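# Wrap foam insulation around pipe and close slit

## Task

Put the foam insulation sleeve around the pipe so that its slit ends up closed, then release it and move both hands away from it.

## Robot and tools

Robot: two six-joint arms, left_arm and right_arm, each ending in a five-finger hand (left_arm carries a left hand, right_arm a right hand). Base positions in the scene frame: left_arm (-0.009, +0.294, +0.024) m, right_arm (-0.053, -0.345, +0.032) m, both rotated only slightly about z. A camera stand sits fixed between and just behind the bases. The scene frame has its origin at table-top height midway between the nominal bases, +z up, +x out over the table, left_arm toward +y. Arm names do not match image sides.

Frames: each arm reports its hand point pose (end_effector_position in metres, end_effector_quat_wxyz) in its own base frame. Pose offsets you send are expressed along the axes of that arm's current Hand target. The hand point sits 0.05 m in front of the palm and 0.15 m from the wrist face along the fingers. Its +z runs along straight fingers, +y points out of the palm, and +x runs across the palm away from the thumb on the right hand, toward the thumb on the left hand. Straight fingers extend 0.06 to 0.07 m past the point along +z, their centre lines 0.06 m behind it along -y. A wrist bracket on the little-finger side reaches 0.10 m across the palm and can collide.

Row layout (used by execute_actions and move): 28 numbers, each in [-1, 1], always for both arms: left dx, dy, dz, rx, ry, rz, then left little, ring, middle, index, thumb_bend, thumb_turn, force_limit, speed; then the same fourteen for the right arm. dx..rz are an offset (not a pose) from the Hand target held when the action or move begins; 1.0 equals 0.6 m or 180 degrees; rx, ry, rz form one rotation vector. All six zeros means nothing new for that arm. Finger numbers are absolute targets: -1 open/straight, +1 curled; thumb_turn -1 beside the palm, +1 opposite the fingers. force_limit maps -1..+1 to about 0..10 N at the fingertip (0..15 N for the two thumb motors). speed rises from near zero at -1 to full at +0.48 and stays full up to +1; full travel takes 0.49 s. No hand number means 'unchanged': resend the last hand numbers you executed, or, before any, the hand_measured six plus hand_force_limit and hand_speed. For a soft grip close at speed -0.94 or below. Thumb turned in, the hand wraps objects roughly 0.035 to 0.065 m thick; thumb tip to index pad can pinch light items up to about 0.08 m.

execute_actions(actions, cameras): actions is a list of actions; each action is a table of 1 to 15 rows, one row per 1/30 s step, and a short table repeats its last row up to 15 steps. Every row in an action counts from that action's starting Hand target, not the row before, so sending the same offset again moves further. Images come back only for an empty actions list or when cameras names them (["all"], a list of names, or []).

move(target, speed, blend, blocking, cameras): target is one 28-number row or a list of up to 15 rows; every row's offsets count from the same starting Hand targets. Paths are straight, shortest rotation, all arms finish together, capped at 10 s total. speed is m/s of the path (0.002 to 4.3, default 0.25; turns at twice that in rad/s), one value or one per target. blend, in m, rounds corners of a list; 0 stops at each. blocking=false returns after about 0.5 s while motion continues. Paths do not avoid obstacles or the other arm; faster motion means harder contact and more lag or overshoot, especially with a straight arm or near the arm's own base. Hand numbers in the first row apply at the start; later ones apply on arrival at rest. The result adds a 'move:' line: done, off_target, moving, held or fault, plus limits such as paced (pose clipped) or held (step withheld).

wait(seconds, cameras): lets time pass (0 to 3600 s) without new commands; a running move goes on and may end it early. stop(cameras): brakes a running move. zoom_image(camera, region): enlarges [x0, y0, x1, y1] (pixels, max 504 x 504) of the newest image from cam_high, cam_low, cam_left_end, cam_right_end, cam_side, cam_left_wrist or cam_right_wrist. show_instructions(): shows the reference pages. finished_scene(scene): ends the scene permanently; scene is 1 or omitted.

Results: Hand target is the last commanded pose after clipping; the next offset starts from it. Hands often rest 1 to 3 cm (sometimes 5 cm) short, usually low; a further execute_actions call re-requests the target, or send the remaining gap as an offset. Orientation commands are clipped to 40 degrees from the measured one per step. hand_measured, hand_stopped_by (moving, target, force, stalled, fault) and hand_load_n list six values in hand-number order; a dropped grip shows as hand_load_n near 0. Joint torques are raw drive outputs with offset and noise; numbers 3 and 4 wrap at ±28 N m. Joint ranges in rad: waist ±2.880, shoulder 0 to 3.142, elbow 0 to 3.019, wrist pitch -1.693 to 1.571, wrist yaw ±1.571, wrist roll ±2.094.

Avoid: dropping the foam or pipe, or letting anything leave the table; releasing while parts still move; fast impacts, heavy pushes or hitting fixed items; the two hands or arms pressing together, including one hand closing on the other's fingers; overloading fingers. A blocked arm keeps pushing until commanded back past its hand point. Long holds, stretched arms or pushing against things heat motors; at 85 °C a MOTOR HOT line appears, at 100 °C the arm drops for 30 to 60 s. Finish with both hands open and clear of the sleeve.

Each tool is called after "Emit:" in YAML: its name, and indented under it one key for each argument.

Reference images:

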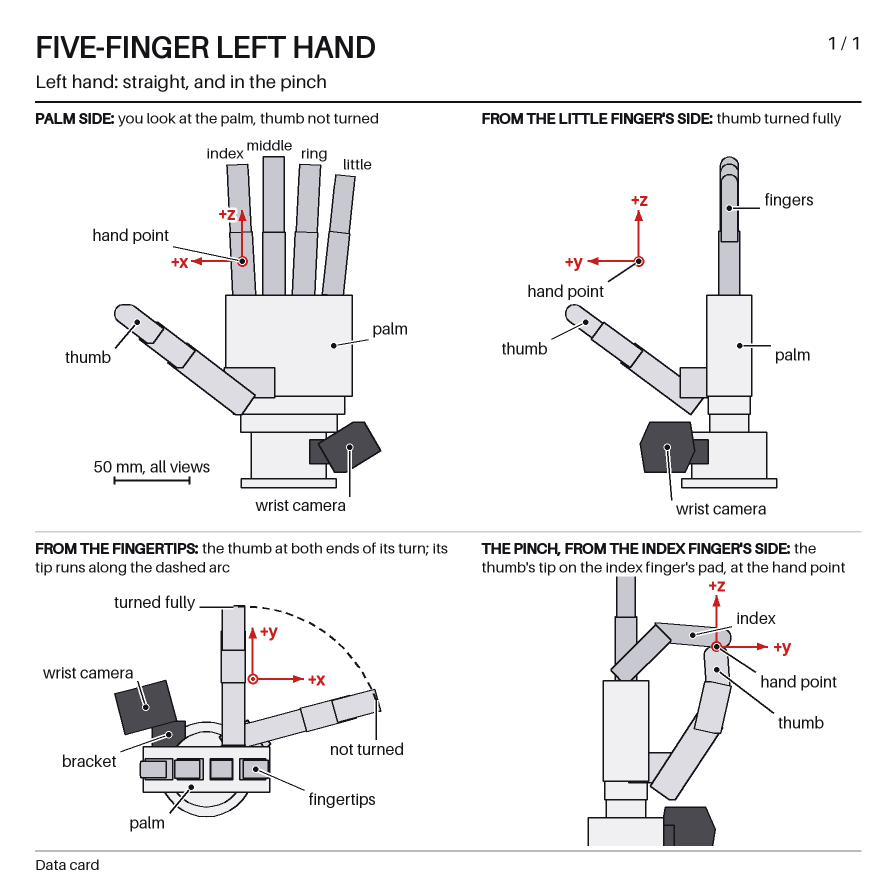

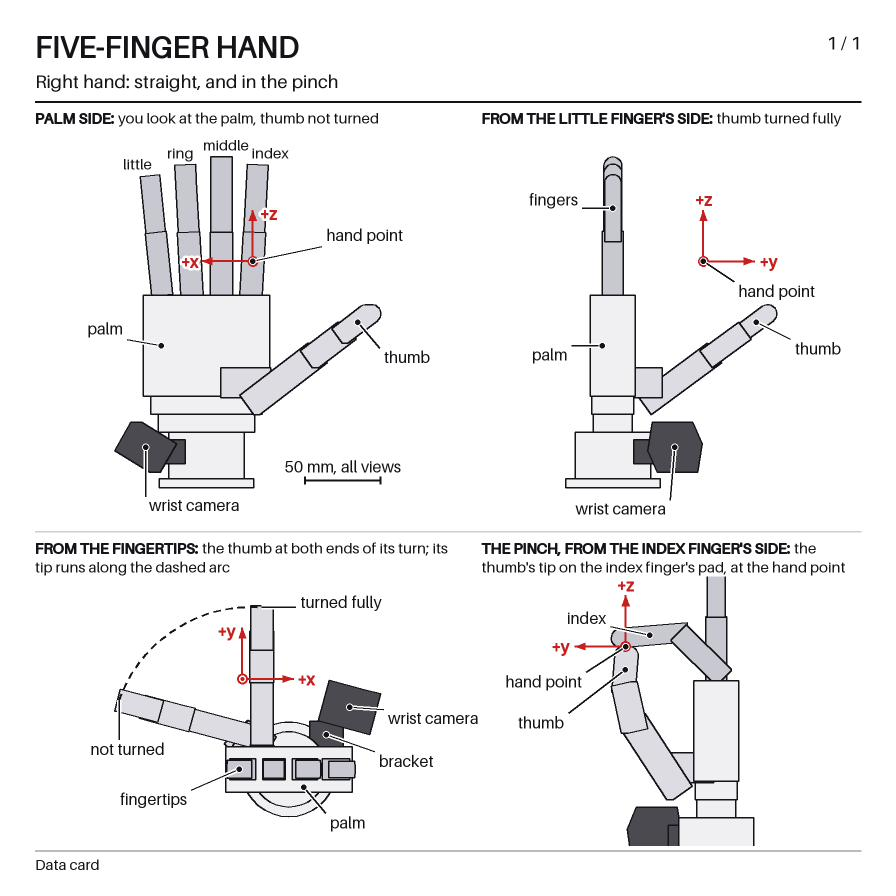

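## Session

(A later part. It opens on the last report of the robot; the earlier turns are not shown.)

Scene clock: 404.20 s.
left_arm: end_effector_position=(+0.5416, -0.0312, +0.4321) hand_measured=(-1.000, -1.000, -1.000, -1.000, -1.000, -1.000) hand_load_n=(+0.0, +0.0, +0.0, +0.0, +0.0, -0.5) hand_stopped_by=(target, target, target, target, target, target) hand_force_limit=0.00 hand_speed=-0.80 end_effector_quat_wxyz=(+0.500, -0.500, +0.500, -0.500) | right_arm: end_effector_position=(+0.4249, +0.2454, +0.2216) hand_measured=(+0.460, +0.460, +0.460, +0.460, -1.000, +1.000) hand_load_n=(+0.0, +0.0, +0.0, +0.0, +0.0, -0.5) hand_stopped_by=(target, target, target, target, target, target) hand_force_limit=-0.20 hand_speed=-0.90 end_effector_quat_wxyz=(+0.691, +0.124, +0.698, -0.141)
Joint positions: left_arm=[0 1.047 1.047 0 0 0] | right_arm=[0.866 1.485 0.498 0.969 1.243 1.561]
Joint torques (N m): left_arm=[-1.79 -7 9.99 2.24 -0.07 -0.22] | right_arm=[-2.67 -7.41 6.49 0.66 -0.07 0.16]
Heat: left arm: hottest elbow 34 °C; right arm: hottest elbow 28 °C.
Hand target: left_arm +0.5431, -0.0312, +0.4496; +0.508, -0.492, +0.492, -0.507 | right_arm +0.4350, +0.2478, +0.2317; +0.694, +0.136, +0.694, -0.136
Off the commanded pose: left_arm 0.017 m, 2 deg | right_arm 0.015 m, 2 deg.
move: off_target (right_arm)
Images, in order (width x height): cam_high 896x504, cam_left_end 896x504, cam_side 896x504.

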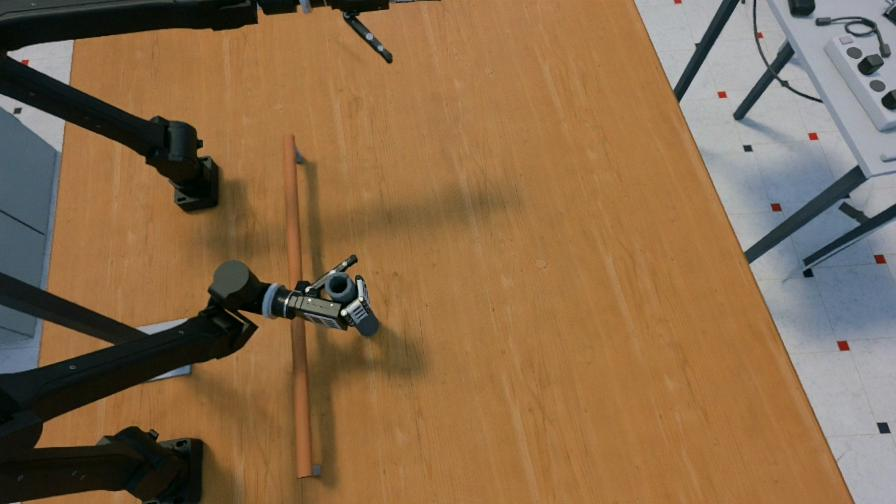

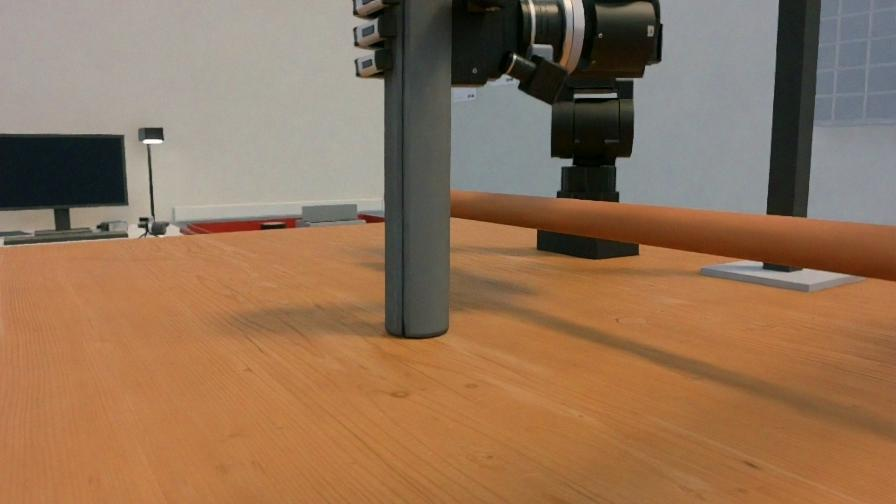

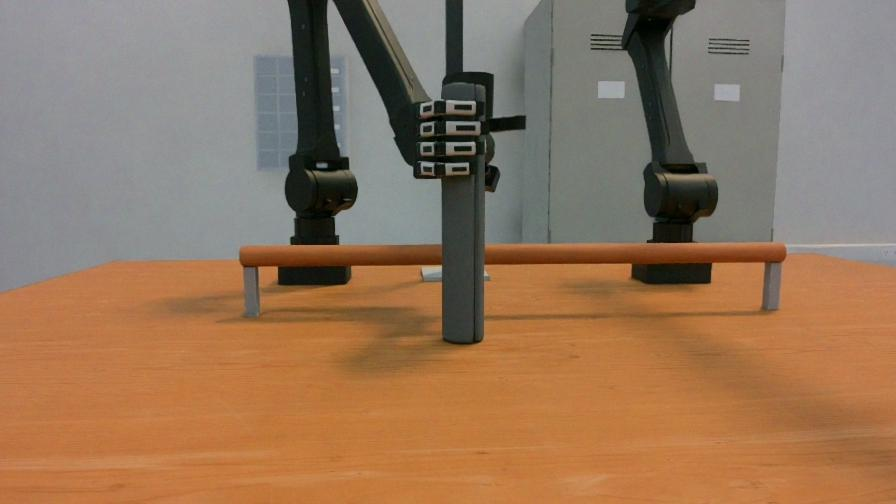

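Emit:
move:
  target: [0,0,0,0,0,0,-1,-1,-1,-1,-1,-1,0,-0.8,-0.05,0.0,0,0,0,0,0.46,0.46,0.46,0.46,-1,1,-0.2,-0.9]
  speed: 0.04
  cameras: ["cam_side","cam_left_end"]

Scene clock: 406.03 s.
left_arm: end_effector_position=(+0.5416, -0.0312, +0.4321) hand_measured=(-1.000, -1.000, -1.000, -1.000, -1.000, -1.000) hand_load_n=(+0.0, +0.0, +0.0, +0.0, +0.0, -0.5) hand_stopped_by=(target, target, target, target, target, target) hand_force_limit=0.00 hand_speed=-0.80 end_effector_quat_wxyz=(+0.500, -0.500, +0.500, -0.500) | right_arm: end_effector_position=(+0.4266, +0.2474, +0.2393) hand_measured=(+0.460, +0.460, +0.460, +0.460, -1.000, +1.000) hand_load_n=(+0.0, +0.0, +0.0, +0.0, +0.0, -0.5) hand_stopped_by=(target, target, target, target, target, target) hand_force_limit=-0.20 hand_speed=-0.90 end_effector_quat_wxyz=(+0.687, +0.116, +0.702, -0.148)
Joint positions: left_arm=[0 1.047 1.047 0 0 0] | right_arm=[0.866 1.416 0.522 0.853 1.243 1.561]
Joint torques (N m): left_arm=[-1.96 -6.83 9.87 2.28 -0.07 -0.21] | right_arm=[-2.02 -9.23 7.12 1.07 -0.02 0.15]
Heat: left arm: hottest elbow 34 °C; right arm: hottest elbow 28 °C.
Hand target: left_arm +0.5431, -0.0312, +0.4496; +0.508, -0.492, +0.492, -0.507 | right_arm +0.4350, +0.2478, +0.2618; +0.694, +0.136, +0.694, -0.136
Off the commanded pose: left_arm 0.017 m, 2 deg | right_arm 0.024 m, 3 deg.
move: off_target (right_arm)
Images, in order (width x height): cam_left_end 896x504, cam_side 896x504.

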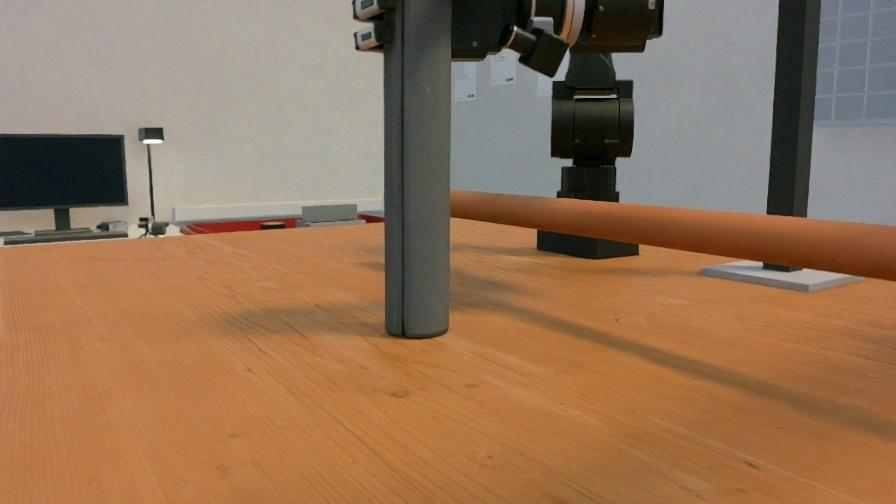

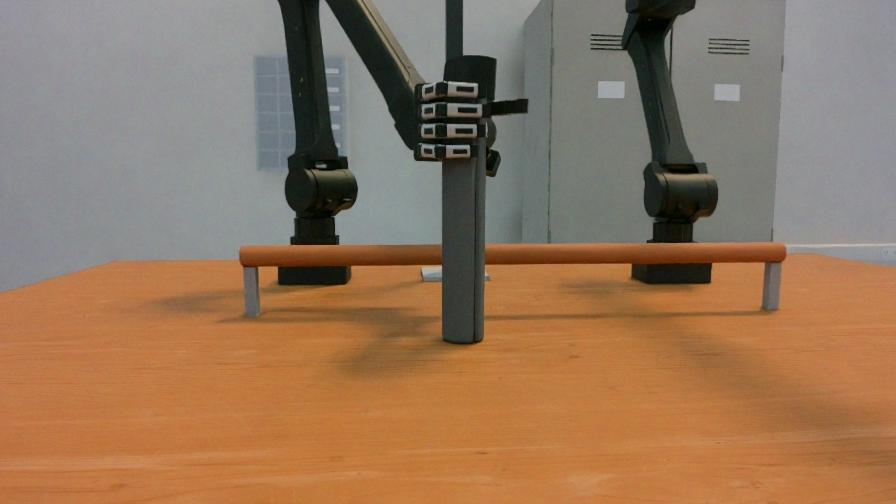

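Emit:
move:
  target:
    - [0,0,0,0,0,0,-1,-1,-1,-1,-1,-1,0,-0.8,0.055,0.0,0,0,0,0,0.46,0.46,0.46,0.46,-1,1,-0.2,-0.9]
    - [0,0,0,0,0,0,-1,-1,-1,-1,-1,-1,0,-0.8,0.055,0.0,0.001,0,0,0,0.56,0.56,0.56,0.56,-1,1,-0.2,-0.9]
  speed: 0.04
  cameras: ["cam_side","cam_left_end","cam_high"]

Emit:
zoom_image:
  camera: "cam_high"
  region: [290, 240, 390, 340]

Scene clock: 408.40 s.
left_arm: end_effector_position=(+0.5416, -0.0312, +0.4321) hand_measured=(-1.000, -1.000, -1.000, -1.000, -1.000, -1.000) hand_load_n=(+0.0, +0.0, -0.5, +0.0, +0.0, +0.0) hand_stopped_by=(target, target, target, target, target, target) hand_force_limit=0.00 hand_speed=-0.80 end_effector_quat_wxyz=(+0.500, -0.500, +0.500, -0.500) | right_arm: end_effector_position=(+0.4302, +0.2504, +0.2264) hand_measured=(+0.560, +0.560, +0.560, +0.560, -1.000, +1.000) hand_load_n=(+0.0, +0.0, +0.0, +0.0, +0.0, +0.0) hand_stopped_by=(target, target, target, target, target, target) hand_force_limit=-0.20 hand_speed=-0.90 end_effector_quat_wxyz=(+0.692, +0.127, +0.698, -0.138)
Joint positions: left_arm=[0 1.047 1.047 0 0 0] | right_arm=[0.865 1.489 0.522 0.95 1.242 1.571]
Joint torques (N m): left_arm=[-1.73 -7.3 9.95 2.37 -0.06 -0.22] | right_arm=[-2.49 -7.18 5.04 1.84 -0.09 0.12]
Heat: left arm: hottest elbow 34 °C; right arm: hottest elbow 28 °C.
Hand target: left_arm +0.5431, -0.0312, +0.4496; +0.508, -0.492, +0.492, -0.507 | right_arm +0.4356, +0.2475, +0.2287; +0.694, +0.136, +0.694, -0.136
Off the commanded pose: left_arm 0.017 m, 2 deg | right_arm 0.007 m, 1 deg.
move: done
Images, in order (width x height): cam_high 896x504, cam_left_end 896x504, cam_side 896x504.

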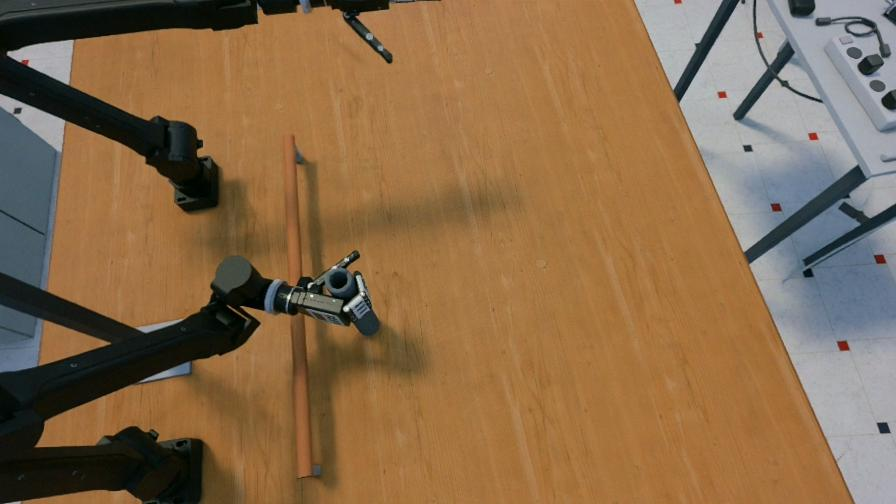

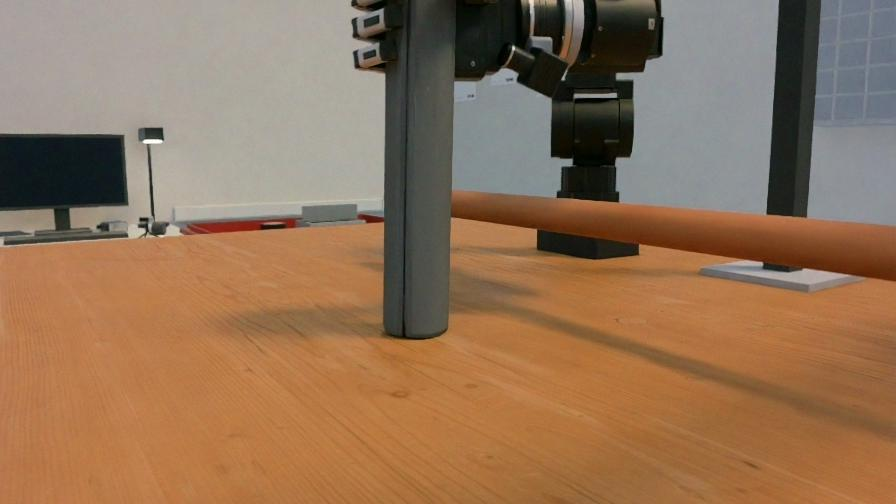

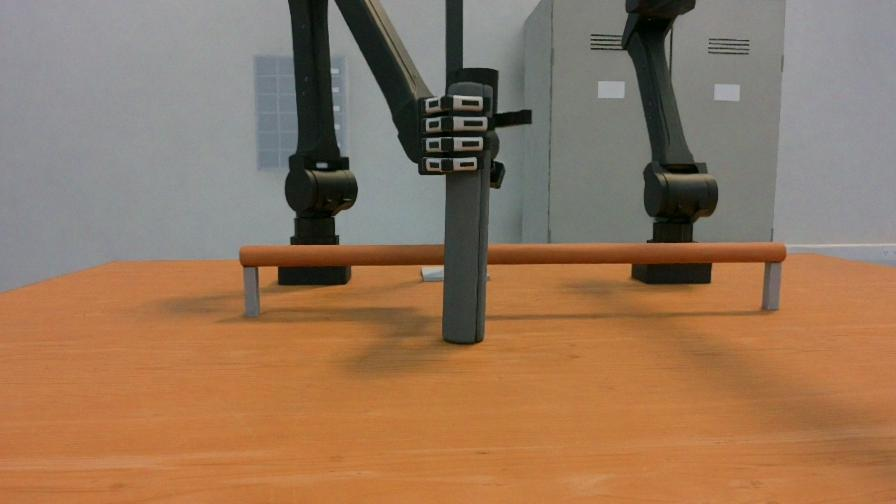

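Scaled by 5.040.

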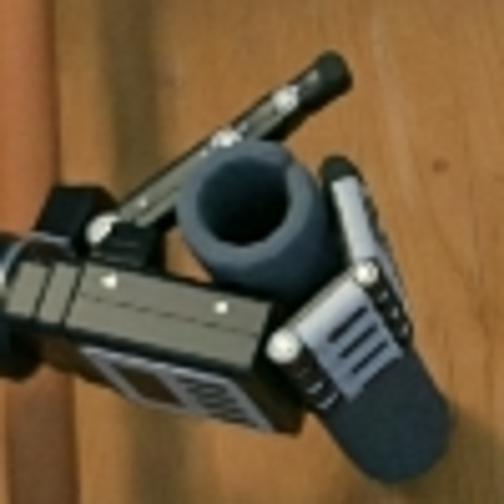

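Emit:
move:
  target: [0,0,0,0,0,0,-1,-1,-1,-1,-1,-1,0,-0.8,0,0.0,0.001,0,0,0,0.62,0.62,0.62,0.62,-1,1,-0.2,-0.9]
  speed: 0.04
  cameras: ["cam_side","cam_left_end","cam_high"]

Emit:
zoom_image:
  camera: "cam_high"
  region: [290, 240, 390, 340]

Scene clock: 409.23 s.
left_arm: end_effector_position=(+0.5416, -0.0312, +0.4321) hand_measured=(-1.000, -1.000, -1.000, -1.000, -1.000, -1.000) hand_load_n=(-0.5, +0.0, +0.0, +0.0, +0.0, +0.0) hand_stopped_by=(target, target, target, target, target, target) hand_force_limit=0.00 hand_speed=-0.80 end_effector_quat_wxyz=(+0.500, -0.500, +0.500, -0.500) | right_arm: end_effector_position=(+0.4307, +0.2501, +0.2262) hand_measured=(+0.620, +0.620, +0.620, +0.620, -1.000, +1.000) hand_load_n=(+0.5, +0.0, +0.0, +0.0, +0.0, -0.5) hand_stopped_by=(target, target, target, target, target, target) hand_force_limit=-0.20 hand_speed=-0.90 end_effector_quat_wxyz=(+0.691, +0.127, +0.698, -0.138)
Joint positions: left_arm=[0 1.047 1.047 0 0 0] | right_arm=[0.863 1.489 0.522 0.95 1.24 1.571]
Joint velocities: left_arm=[0.015 0.005 0.002 0.012 -0.066 -0.154] | right_arm=[within noise]
Joint torques (N m): left_arm=[-1.61 -7.3 9.96 2.28 -0.08 -0.2] | right_arm=[-2.26 -7.36 5.03 1.73 -0.08 0.11]
Heat: left arm: hottest elbow 34 °C; right arm: hottest elbow 28 °C.
Hand target: left_arm +0.5431, -0.0312, +0.4496; +0.508, -0.492, +0.492, -0.507 | right_arm +0.4361, +0.2473, +0.2287; +0.694, +0.136, +0.694, -0.136
Off the commanded pose: left_arm 0.017 m, 2 deg | right_arm 0.007 m, 1 deg.
move: done
Images, in order (width x height): cam_high 896x504, cam_left_end 896x504, cam_side 896x504.

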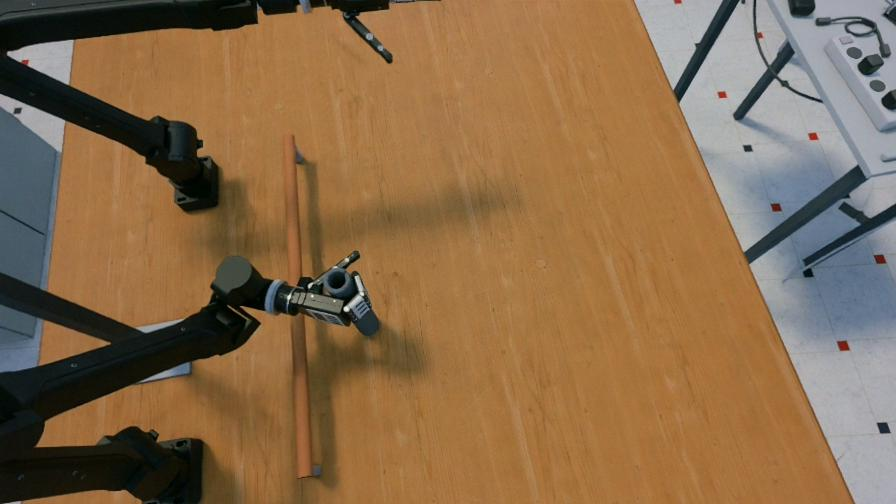

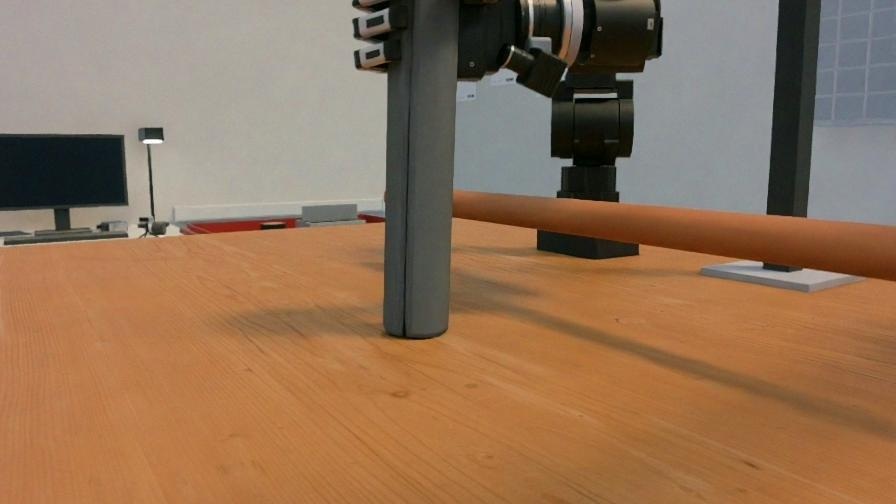

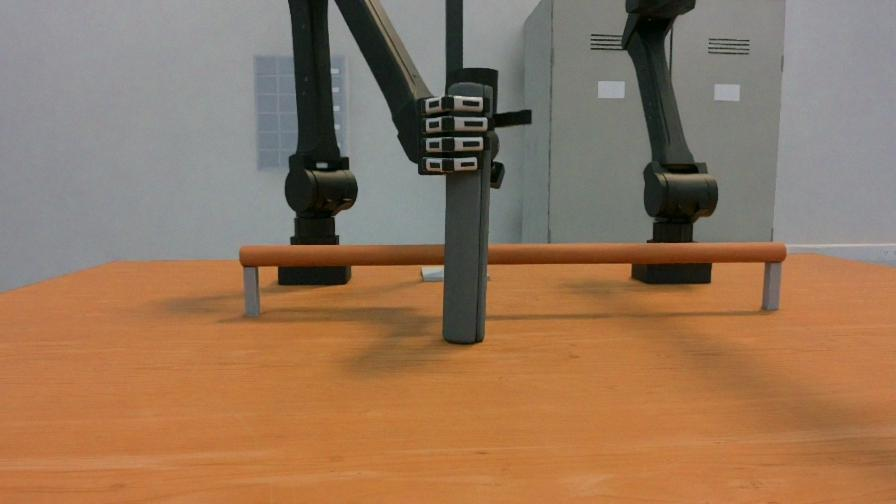

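Scaled by 5.040.

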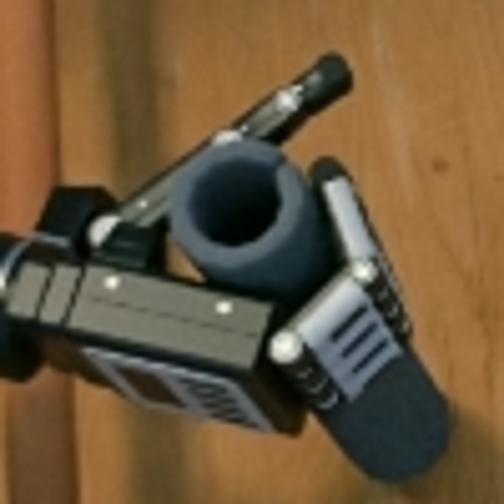

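Emit:
move:
  target:
    - [0,0,0,0,0,0,-1,-1,-1,-1,-1,-1,0,-0.8,0,0.0,0,0,0,0,0.05,0.05,0.05,0.05,-1,1,-0.2,-0.9]
    - [0,0,0,0,0,0,-1,-1,-1,-1,-1,-1,0,-0.8,0,-0.0461,-0.0514,0,0,0,0.05,0.05,0.05,0.05,-1,1,-0.2,-0.9]
  speed: 0.03
  cameras: ["cam_side","cam_left_end","cam_high"]

Emit:
zoom_image:
  camera: "cam_high"
  region: [290, 240, 390, 340]

Scene clock: 414.37 s.
left_arm: end_effector_position=(+0.5416, -0.0312, +0.4321) hand_measured=(-1.000, -1.000, -1.000, -1.000, -1.000, -1.000) hand_load_n=(+0.0, +0.0, +0.0, +0.0, +0.0, -0.5) hand_stopped_by=(target, target, target, target, target, target) hand_force_limit=0.00 hand_speed=-0.80 end_effector_quat_wxyz=(+0.500, -0.500, +0.500, -0.500) | right_arm: end_effector_position=(+0.4016, +0.2298, +0.2165) hand_measured=(+0.050, +0.050, +0.050, +0.050, -1.000, +1.000) hand_load_n=(+0.0, +0.0, +0.0, +0.0, +0.0, -0.5) hand_stopped_by=(target, target, target, target, target, target) hand_force_limit=-0.20 hand_speed=-0.90 end_effector_quat_wxyz=(+0.687, +0.127, +0.699, -0.152)
Joint positions: left_arm=[0 1.047 1.047 0 0 0] | right_arm=[0.898 1.435 0.434 0.961 1.296 1.571]
Joint torques (N m): left_arm=[-1.79 -6.89 9.98 2.3 -0.06 -0.19] | right_arm=[-0.32 -8.53 4.36 1.73 0.16 0.11]
Heat: left arm: hottest elbow 34 °C; right arm: hottest elbow 28 °C.
Hand target: left_arm +0.5431, -0.0312, +0.4496; +0.508, -0.492, +0.492, -0.507 | right_arm +0.3972, +0.2333, +0.2288; +0.694, +0.137, +0.694, -0.136
Off the commanded pose: left_arm 0.017 m, 2 deg | right_arm 0.013 m, 2 deg.
move: off_target (right_arm)
Images, in order (width x height): cam_high 896x504, cam_left_end 896x504, cam_side 896x504.

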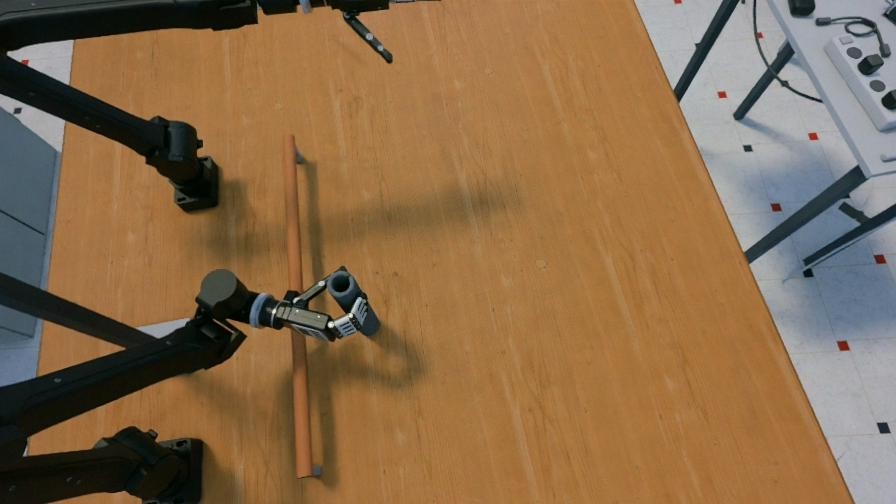

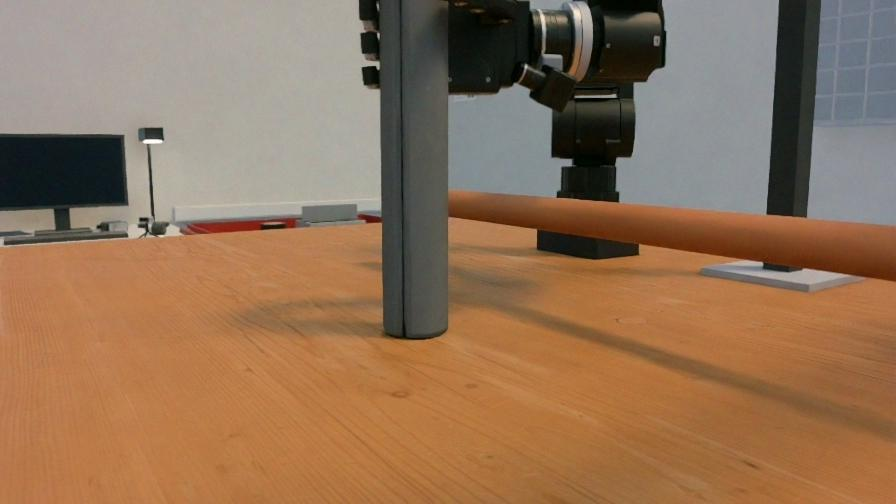

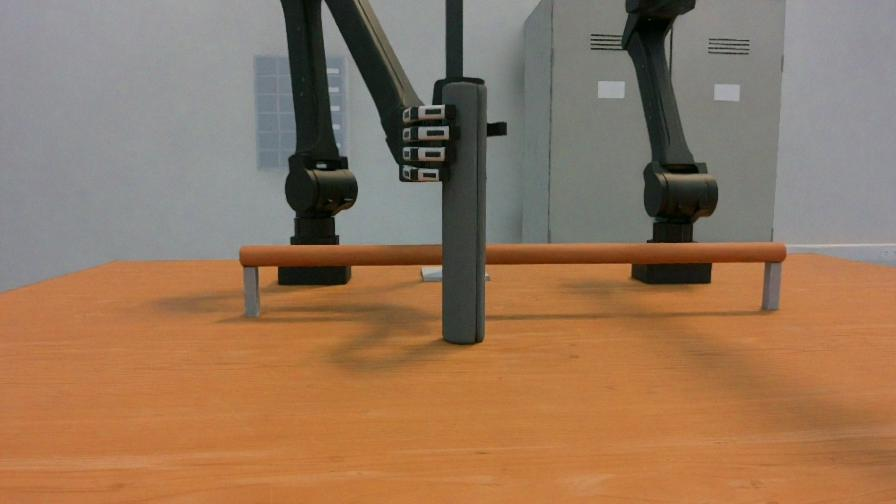

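Scaled by 5.040.

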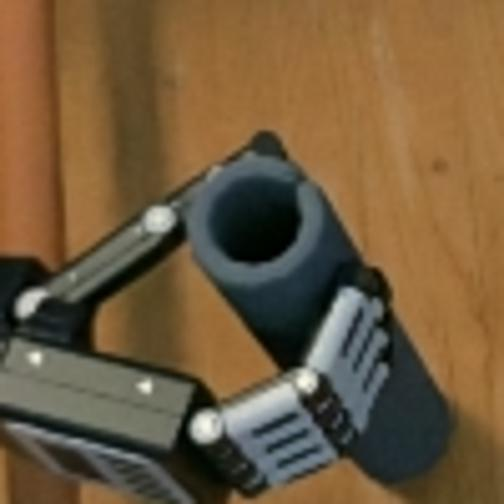

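Emit:
move:
  target: [0,0,0,0,0,0,-1,-1,-1,-1,-1,-1,0,-0.8,0,0.0170,-0.0069,0,0,0,0.05,0.05,0.05,0.05,-1,1,-0.2,-0.9]
  speed: 0.03
  cameras: ["cam_side","cam_left_end","cam_high"]

Emit:
zoom_image:
  camera: "cam_high"
  region: [290, 240, 390, 340]

Scene clock: 415.60 s.
left_arm: end_effector_position=(+0.5416, -0.0312, +0.4321) hand_measured=(-1.000, -1.000, -1.000, -1.000, -1.000, -1.000) hand_load_n=(+0.0, -0.5, +0.0, +0.0, +0.0, +0.0) hand_stopped_by=(target, target, target, target, target, target) hand_force_limit=0.00 hand_speed=-0.80 end_effector_quat_wxyz=(+0.500, -0.500, +0.500, -0.500) | right_arm: end_effector_position=(+0.3961, +0.2341, +0.2165) hand_measured=(+0.050, +0.050, +0.050, +0.050, -1.000, +1.000) hand_load_n=(+0.0, +0.0, +0.0, +0.0, +0.0, +0.0) hand_stopped_by=(target, target, target, target, target, target) hand_force_limit=-0.20 hand_speed=-0.90 end_effector_quat_wxyz=(+0.687, +0.127, +0.699, -0.152)
Joint positions: left_arm=[0 1.047 1.047 0 0 0] | right_arm=[0.92 1.435 0.434 0.961 1.317 1.571]
Joint torques (N m): left_arm=[-1.73 -6.83 9.98 2.26 -0.07 -0.2] | right_arm=[-0.44 -7.12 5.91 1.39 0.23 0.11]
Heat: left arm: hottest elbow 34 °C; right arm: hottest elbow 28 °C.
Hand target: left_arm +0.5431, -0.0312, +0.4496; +0.508, -0.492, +0.492, -0.507 | right_arm +0.3972, +0.2442, +0.2287; +0.694, +0.137, +0.694, -0.136
Off the commanded pose: left_arm 0.017 m, 2 deg | right_arm 0.016 m, 2 deg.
move: off_target (right_arm)
Images, in order (width x height): cam_high 896x504, cam_left_end 896x504, cam_side 896x504.

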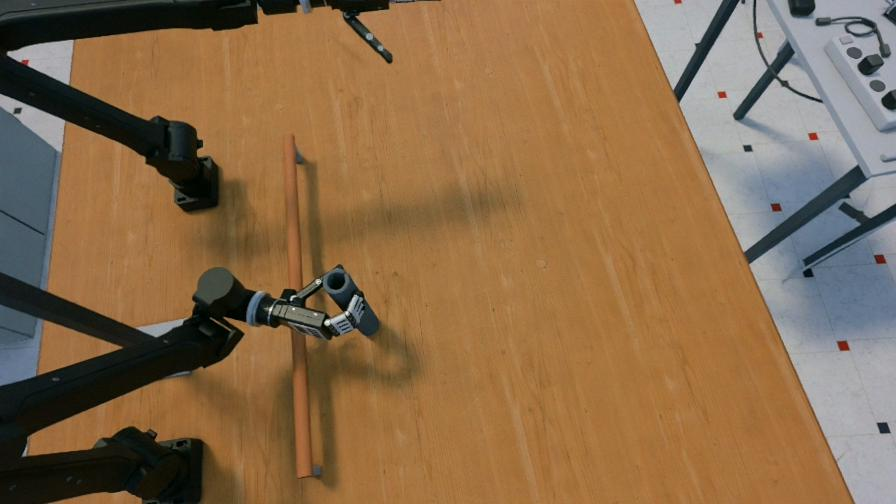

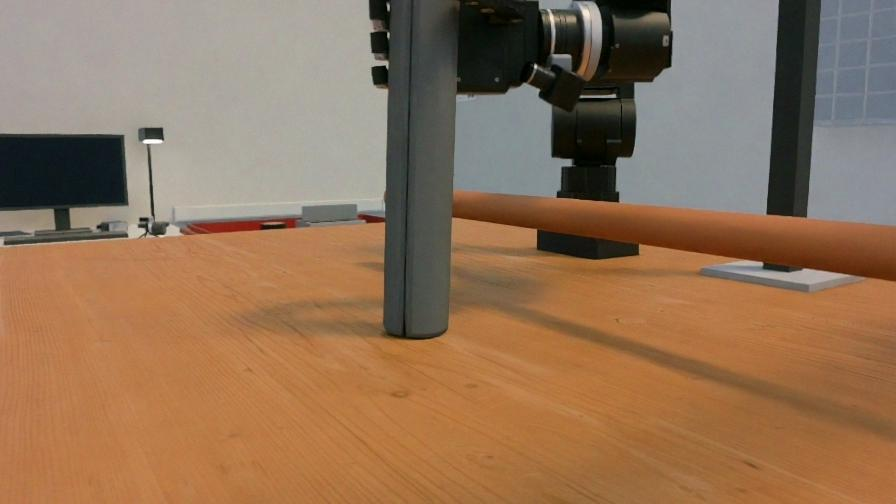

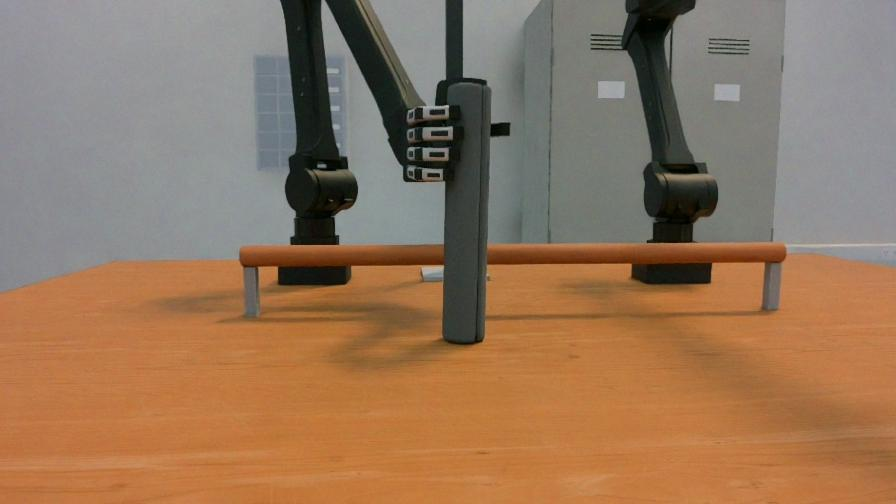

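Scaled by 5.040.

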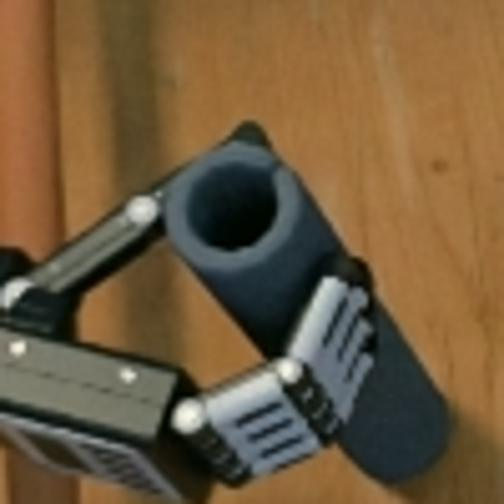

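Emit:
move:
  target: [0,0,0,0,0,0,-1,-1,-1,-1,-1,-1,0,-0.8,0,0.0118,0.0091,0,0,0,0.05,0.05,0.05,0.05,-1,1,-0.2,-0.9]
  speed: 0.03
  cameras: ["cam_side","cam_left_end","cam_high"]

Emit:
zoom_image:
  camera: "cam_high"
  region: [290, 240, 390, 340]

Scene clock: 417.00 s.
left_arm: end_effector_position=(+0.5416, -0.0312, +0.4321) hand_measured=(-1.000, -1.000, -1.000, -1.000, -1.000, -1.000) hand_load_n=(+0.0, +0.0, +0.0, +0.0, +0.0, +0.0) hand_stopped_by=(target, target, target, target, target, target) hand_force_limit=0.00 hand_speed=-0.80 end_effector_quat_wxyz=(+0.500, -0.500, +0.500, -0.500) | right_arm: end_effector_position=(+0.3995, +0.2393, +0.2185) hand_measured=(+0.050, +0.050, +0.050, +0.050, -1.000, +1.000) hand_load_n=(+0.0, +0.0, +0.0, +0.0, +0.0, +0.0) hand_stopped_by=(target, target, target, target, target, target) hand_force_limit=-0.20 hand_speed=-0.90 end_effector_quat_wxyz=(+0.688, +0.127, +0.699, -0.149)
Joint positions: left_arm=[0 1.047 1.047 0 0 0] | right_arm=[0.92 1.445 0.45 0.961 1.313 1.571]
Joint torques (N m): left_arm=[-1.73 -7.24 9.96 2.29 -0.06 -0.2] | right_arm=[-1.08 -6.36 6.3 1.57 -0.06 0.11]
Heat: left arm: hottest elbow 34 °C; right arm: hottest elbow 28 °C.
Hand target: left_arm +0.5431, -0.0312, +0.4496; +0.508, -0.492, +0.492, -0.507 | right_arm +0.4049, +0.2488, +0.2288; +0.694, +0.136, +0.694, -0.136
Off the commanded pose: left_arm 0.017 m, 2 deg | right_arm 0.015 m, 2 deg.
move: off_target (right_arm)
Images, in order (width x height): cam_high 896x504, cam_left_end 896x504, cam_side 896x504.

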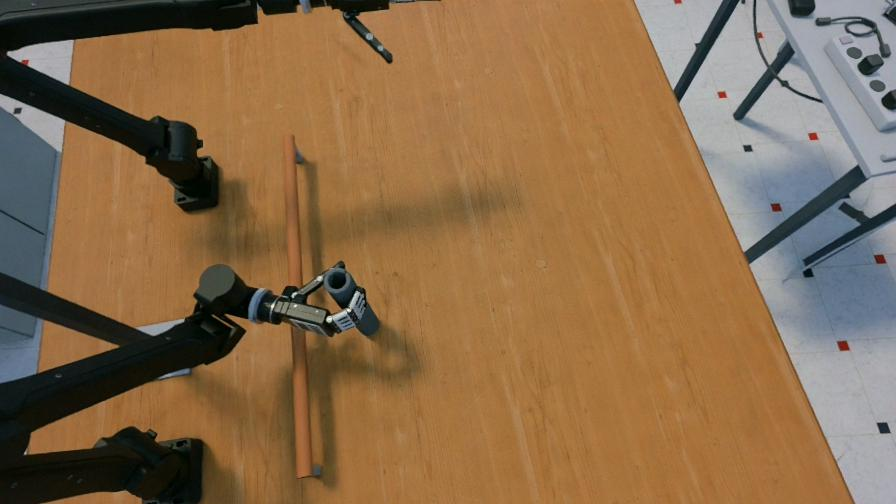

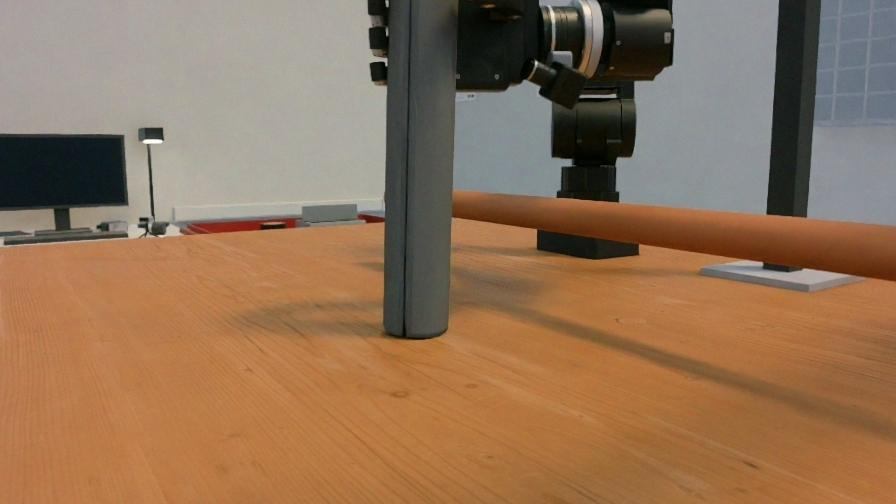

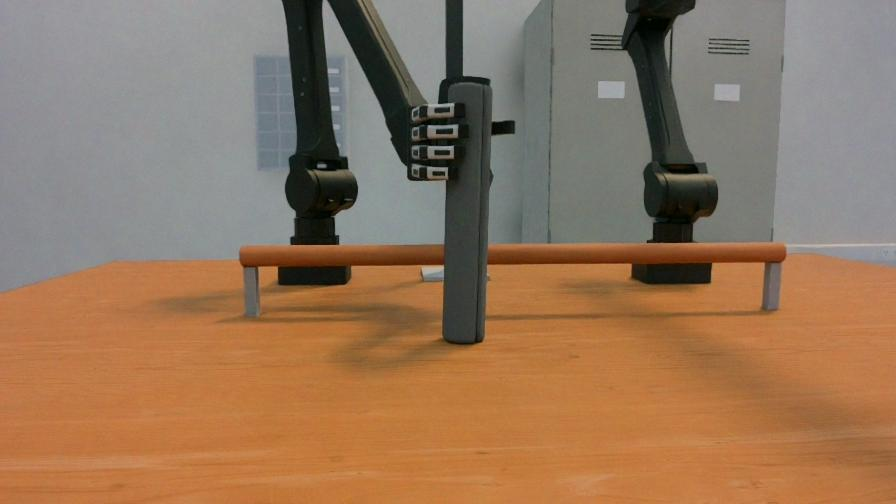

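Scaled by 5.040.

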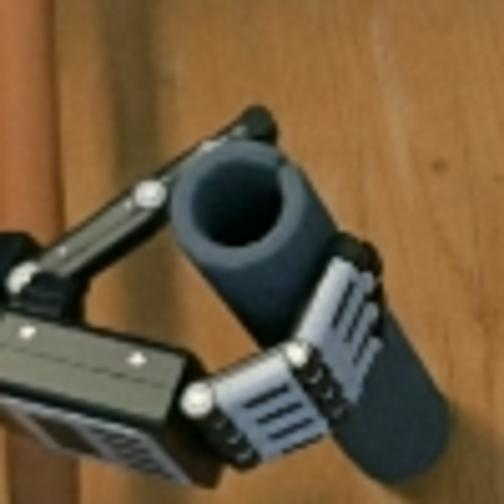

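Emit:
move:
  target: [0,0,0,0,0,0,-1,-1,-1,-1,-1,-1,0,-0.8,0,0,0.001,0,0,0,0.22,0.22,0.22,0.22,-1,1,-0.2,-0.9]
  speed: 0.03
  cameras: ["cam_side","cam_left_end","cam_high"]

Emit:
zoom_image:
  camera: "cam_high"
  region: [290, 240, 390, 340]

Scene clock: 418.07 s.
left_arm: end_effector_position=(+0.5416, -0.0312, +0.4321) hand_measured=(-1.000, -1.000, -1.000, -1.000, -1.000, -1.000) hand_load_n=(+0.0, +0.0, -0.5, +0.0, +0.0, +0.0) hand_stopped_by=(target, target, target, target, target, target) hand_force_limit=0.00 hand_speed=-0.80 end_effector_quat_wxyz=(+0.500, -0.500, +0.500, -0.500) | right_arm: end_effector_position=(+0.3995, +0.2396, +0.2184) hand_measured=(+0.220, +0.220, +0.220, +0.220, -1.000, +1.000) hand_load_n=(+0.5, +0.0, -0.5, +0.0, +0.0, -0.5) hand_stopped_by=(target, target, target, target, target, target) hand_force_limit=-0.20 hand_speed=-0.90 end_effector_quat_wxyz=(+0.688, +0.126, +0.699, -0.149)
Joint positions: left_arm=[0 1.047 1.047 0 0 0] | right_arm=[0.92 1.446 0.45 0.961 1.312 1.571]
Joint torques (N m): left_arm=[-1.73 -7.06 9.99 2.29 -0.08 -0.2] | right_arm=[-1.38 -6.48 6.32 1.46 -0.06 0.1]
Heat: left arm: hottest elbow 34 °C; right arm: hottest elbow 28 °C.
Hand target: left_arm +0.5431, -0.0312, +0.4496; +0.508, -0.492, +0.492, -0.507 | right_arm +0.4055, +0.2485, +0.2288; +0.694, +0.137, +0.694, -0.136
Off the commanded pose: left_arm 0.017 m, 2 deg | right_arm 0.015 m, 2 deg.
move: off_target (right_arm)
Images, in order (width x height): cam_high 896x504, cam_left_end 896x504, cam_side 896x504.

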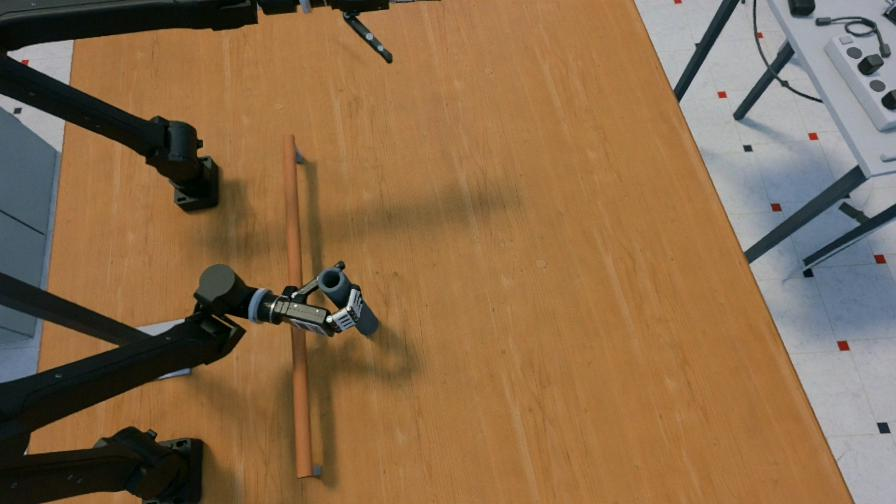

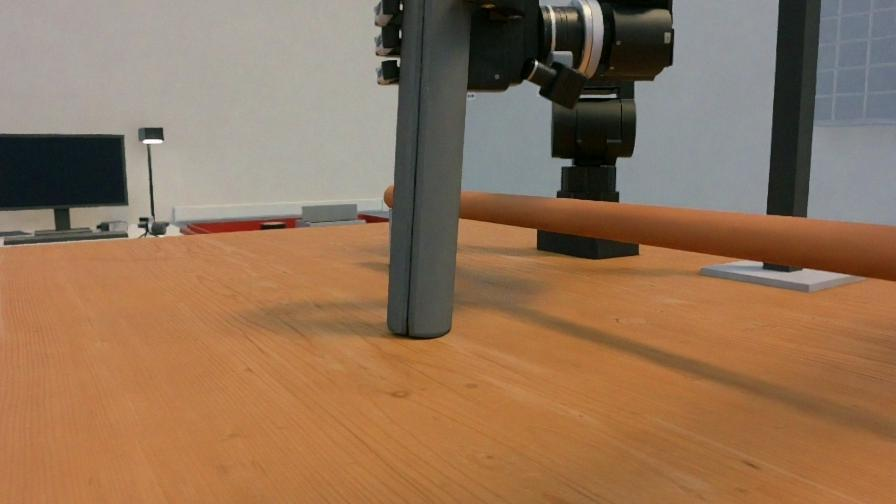

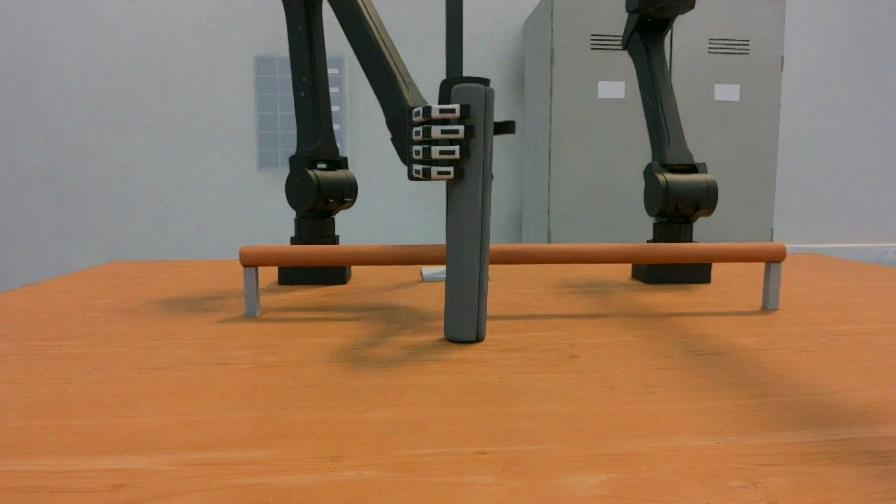

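Scaled by 5.040.

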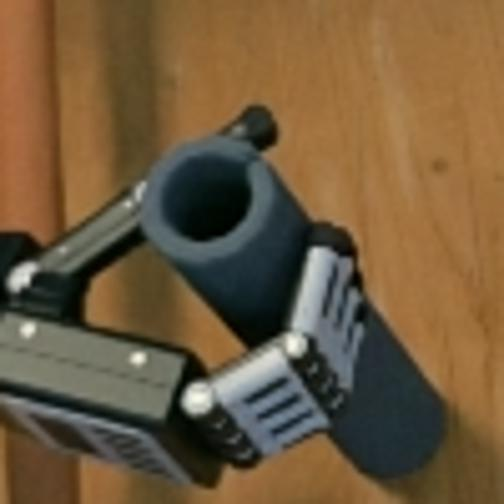

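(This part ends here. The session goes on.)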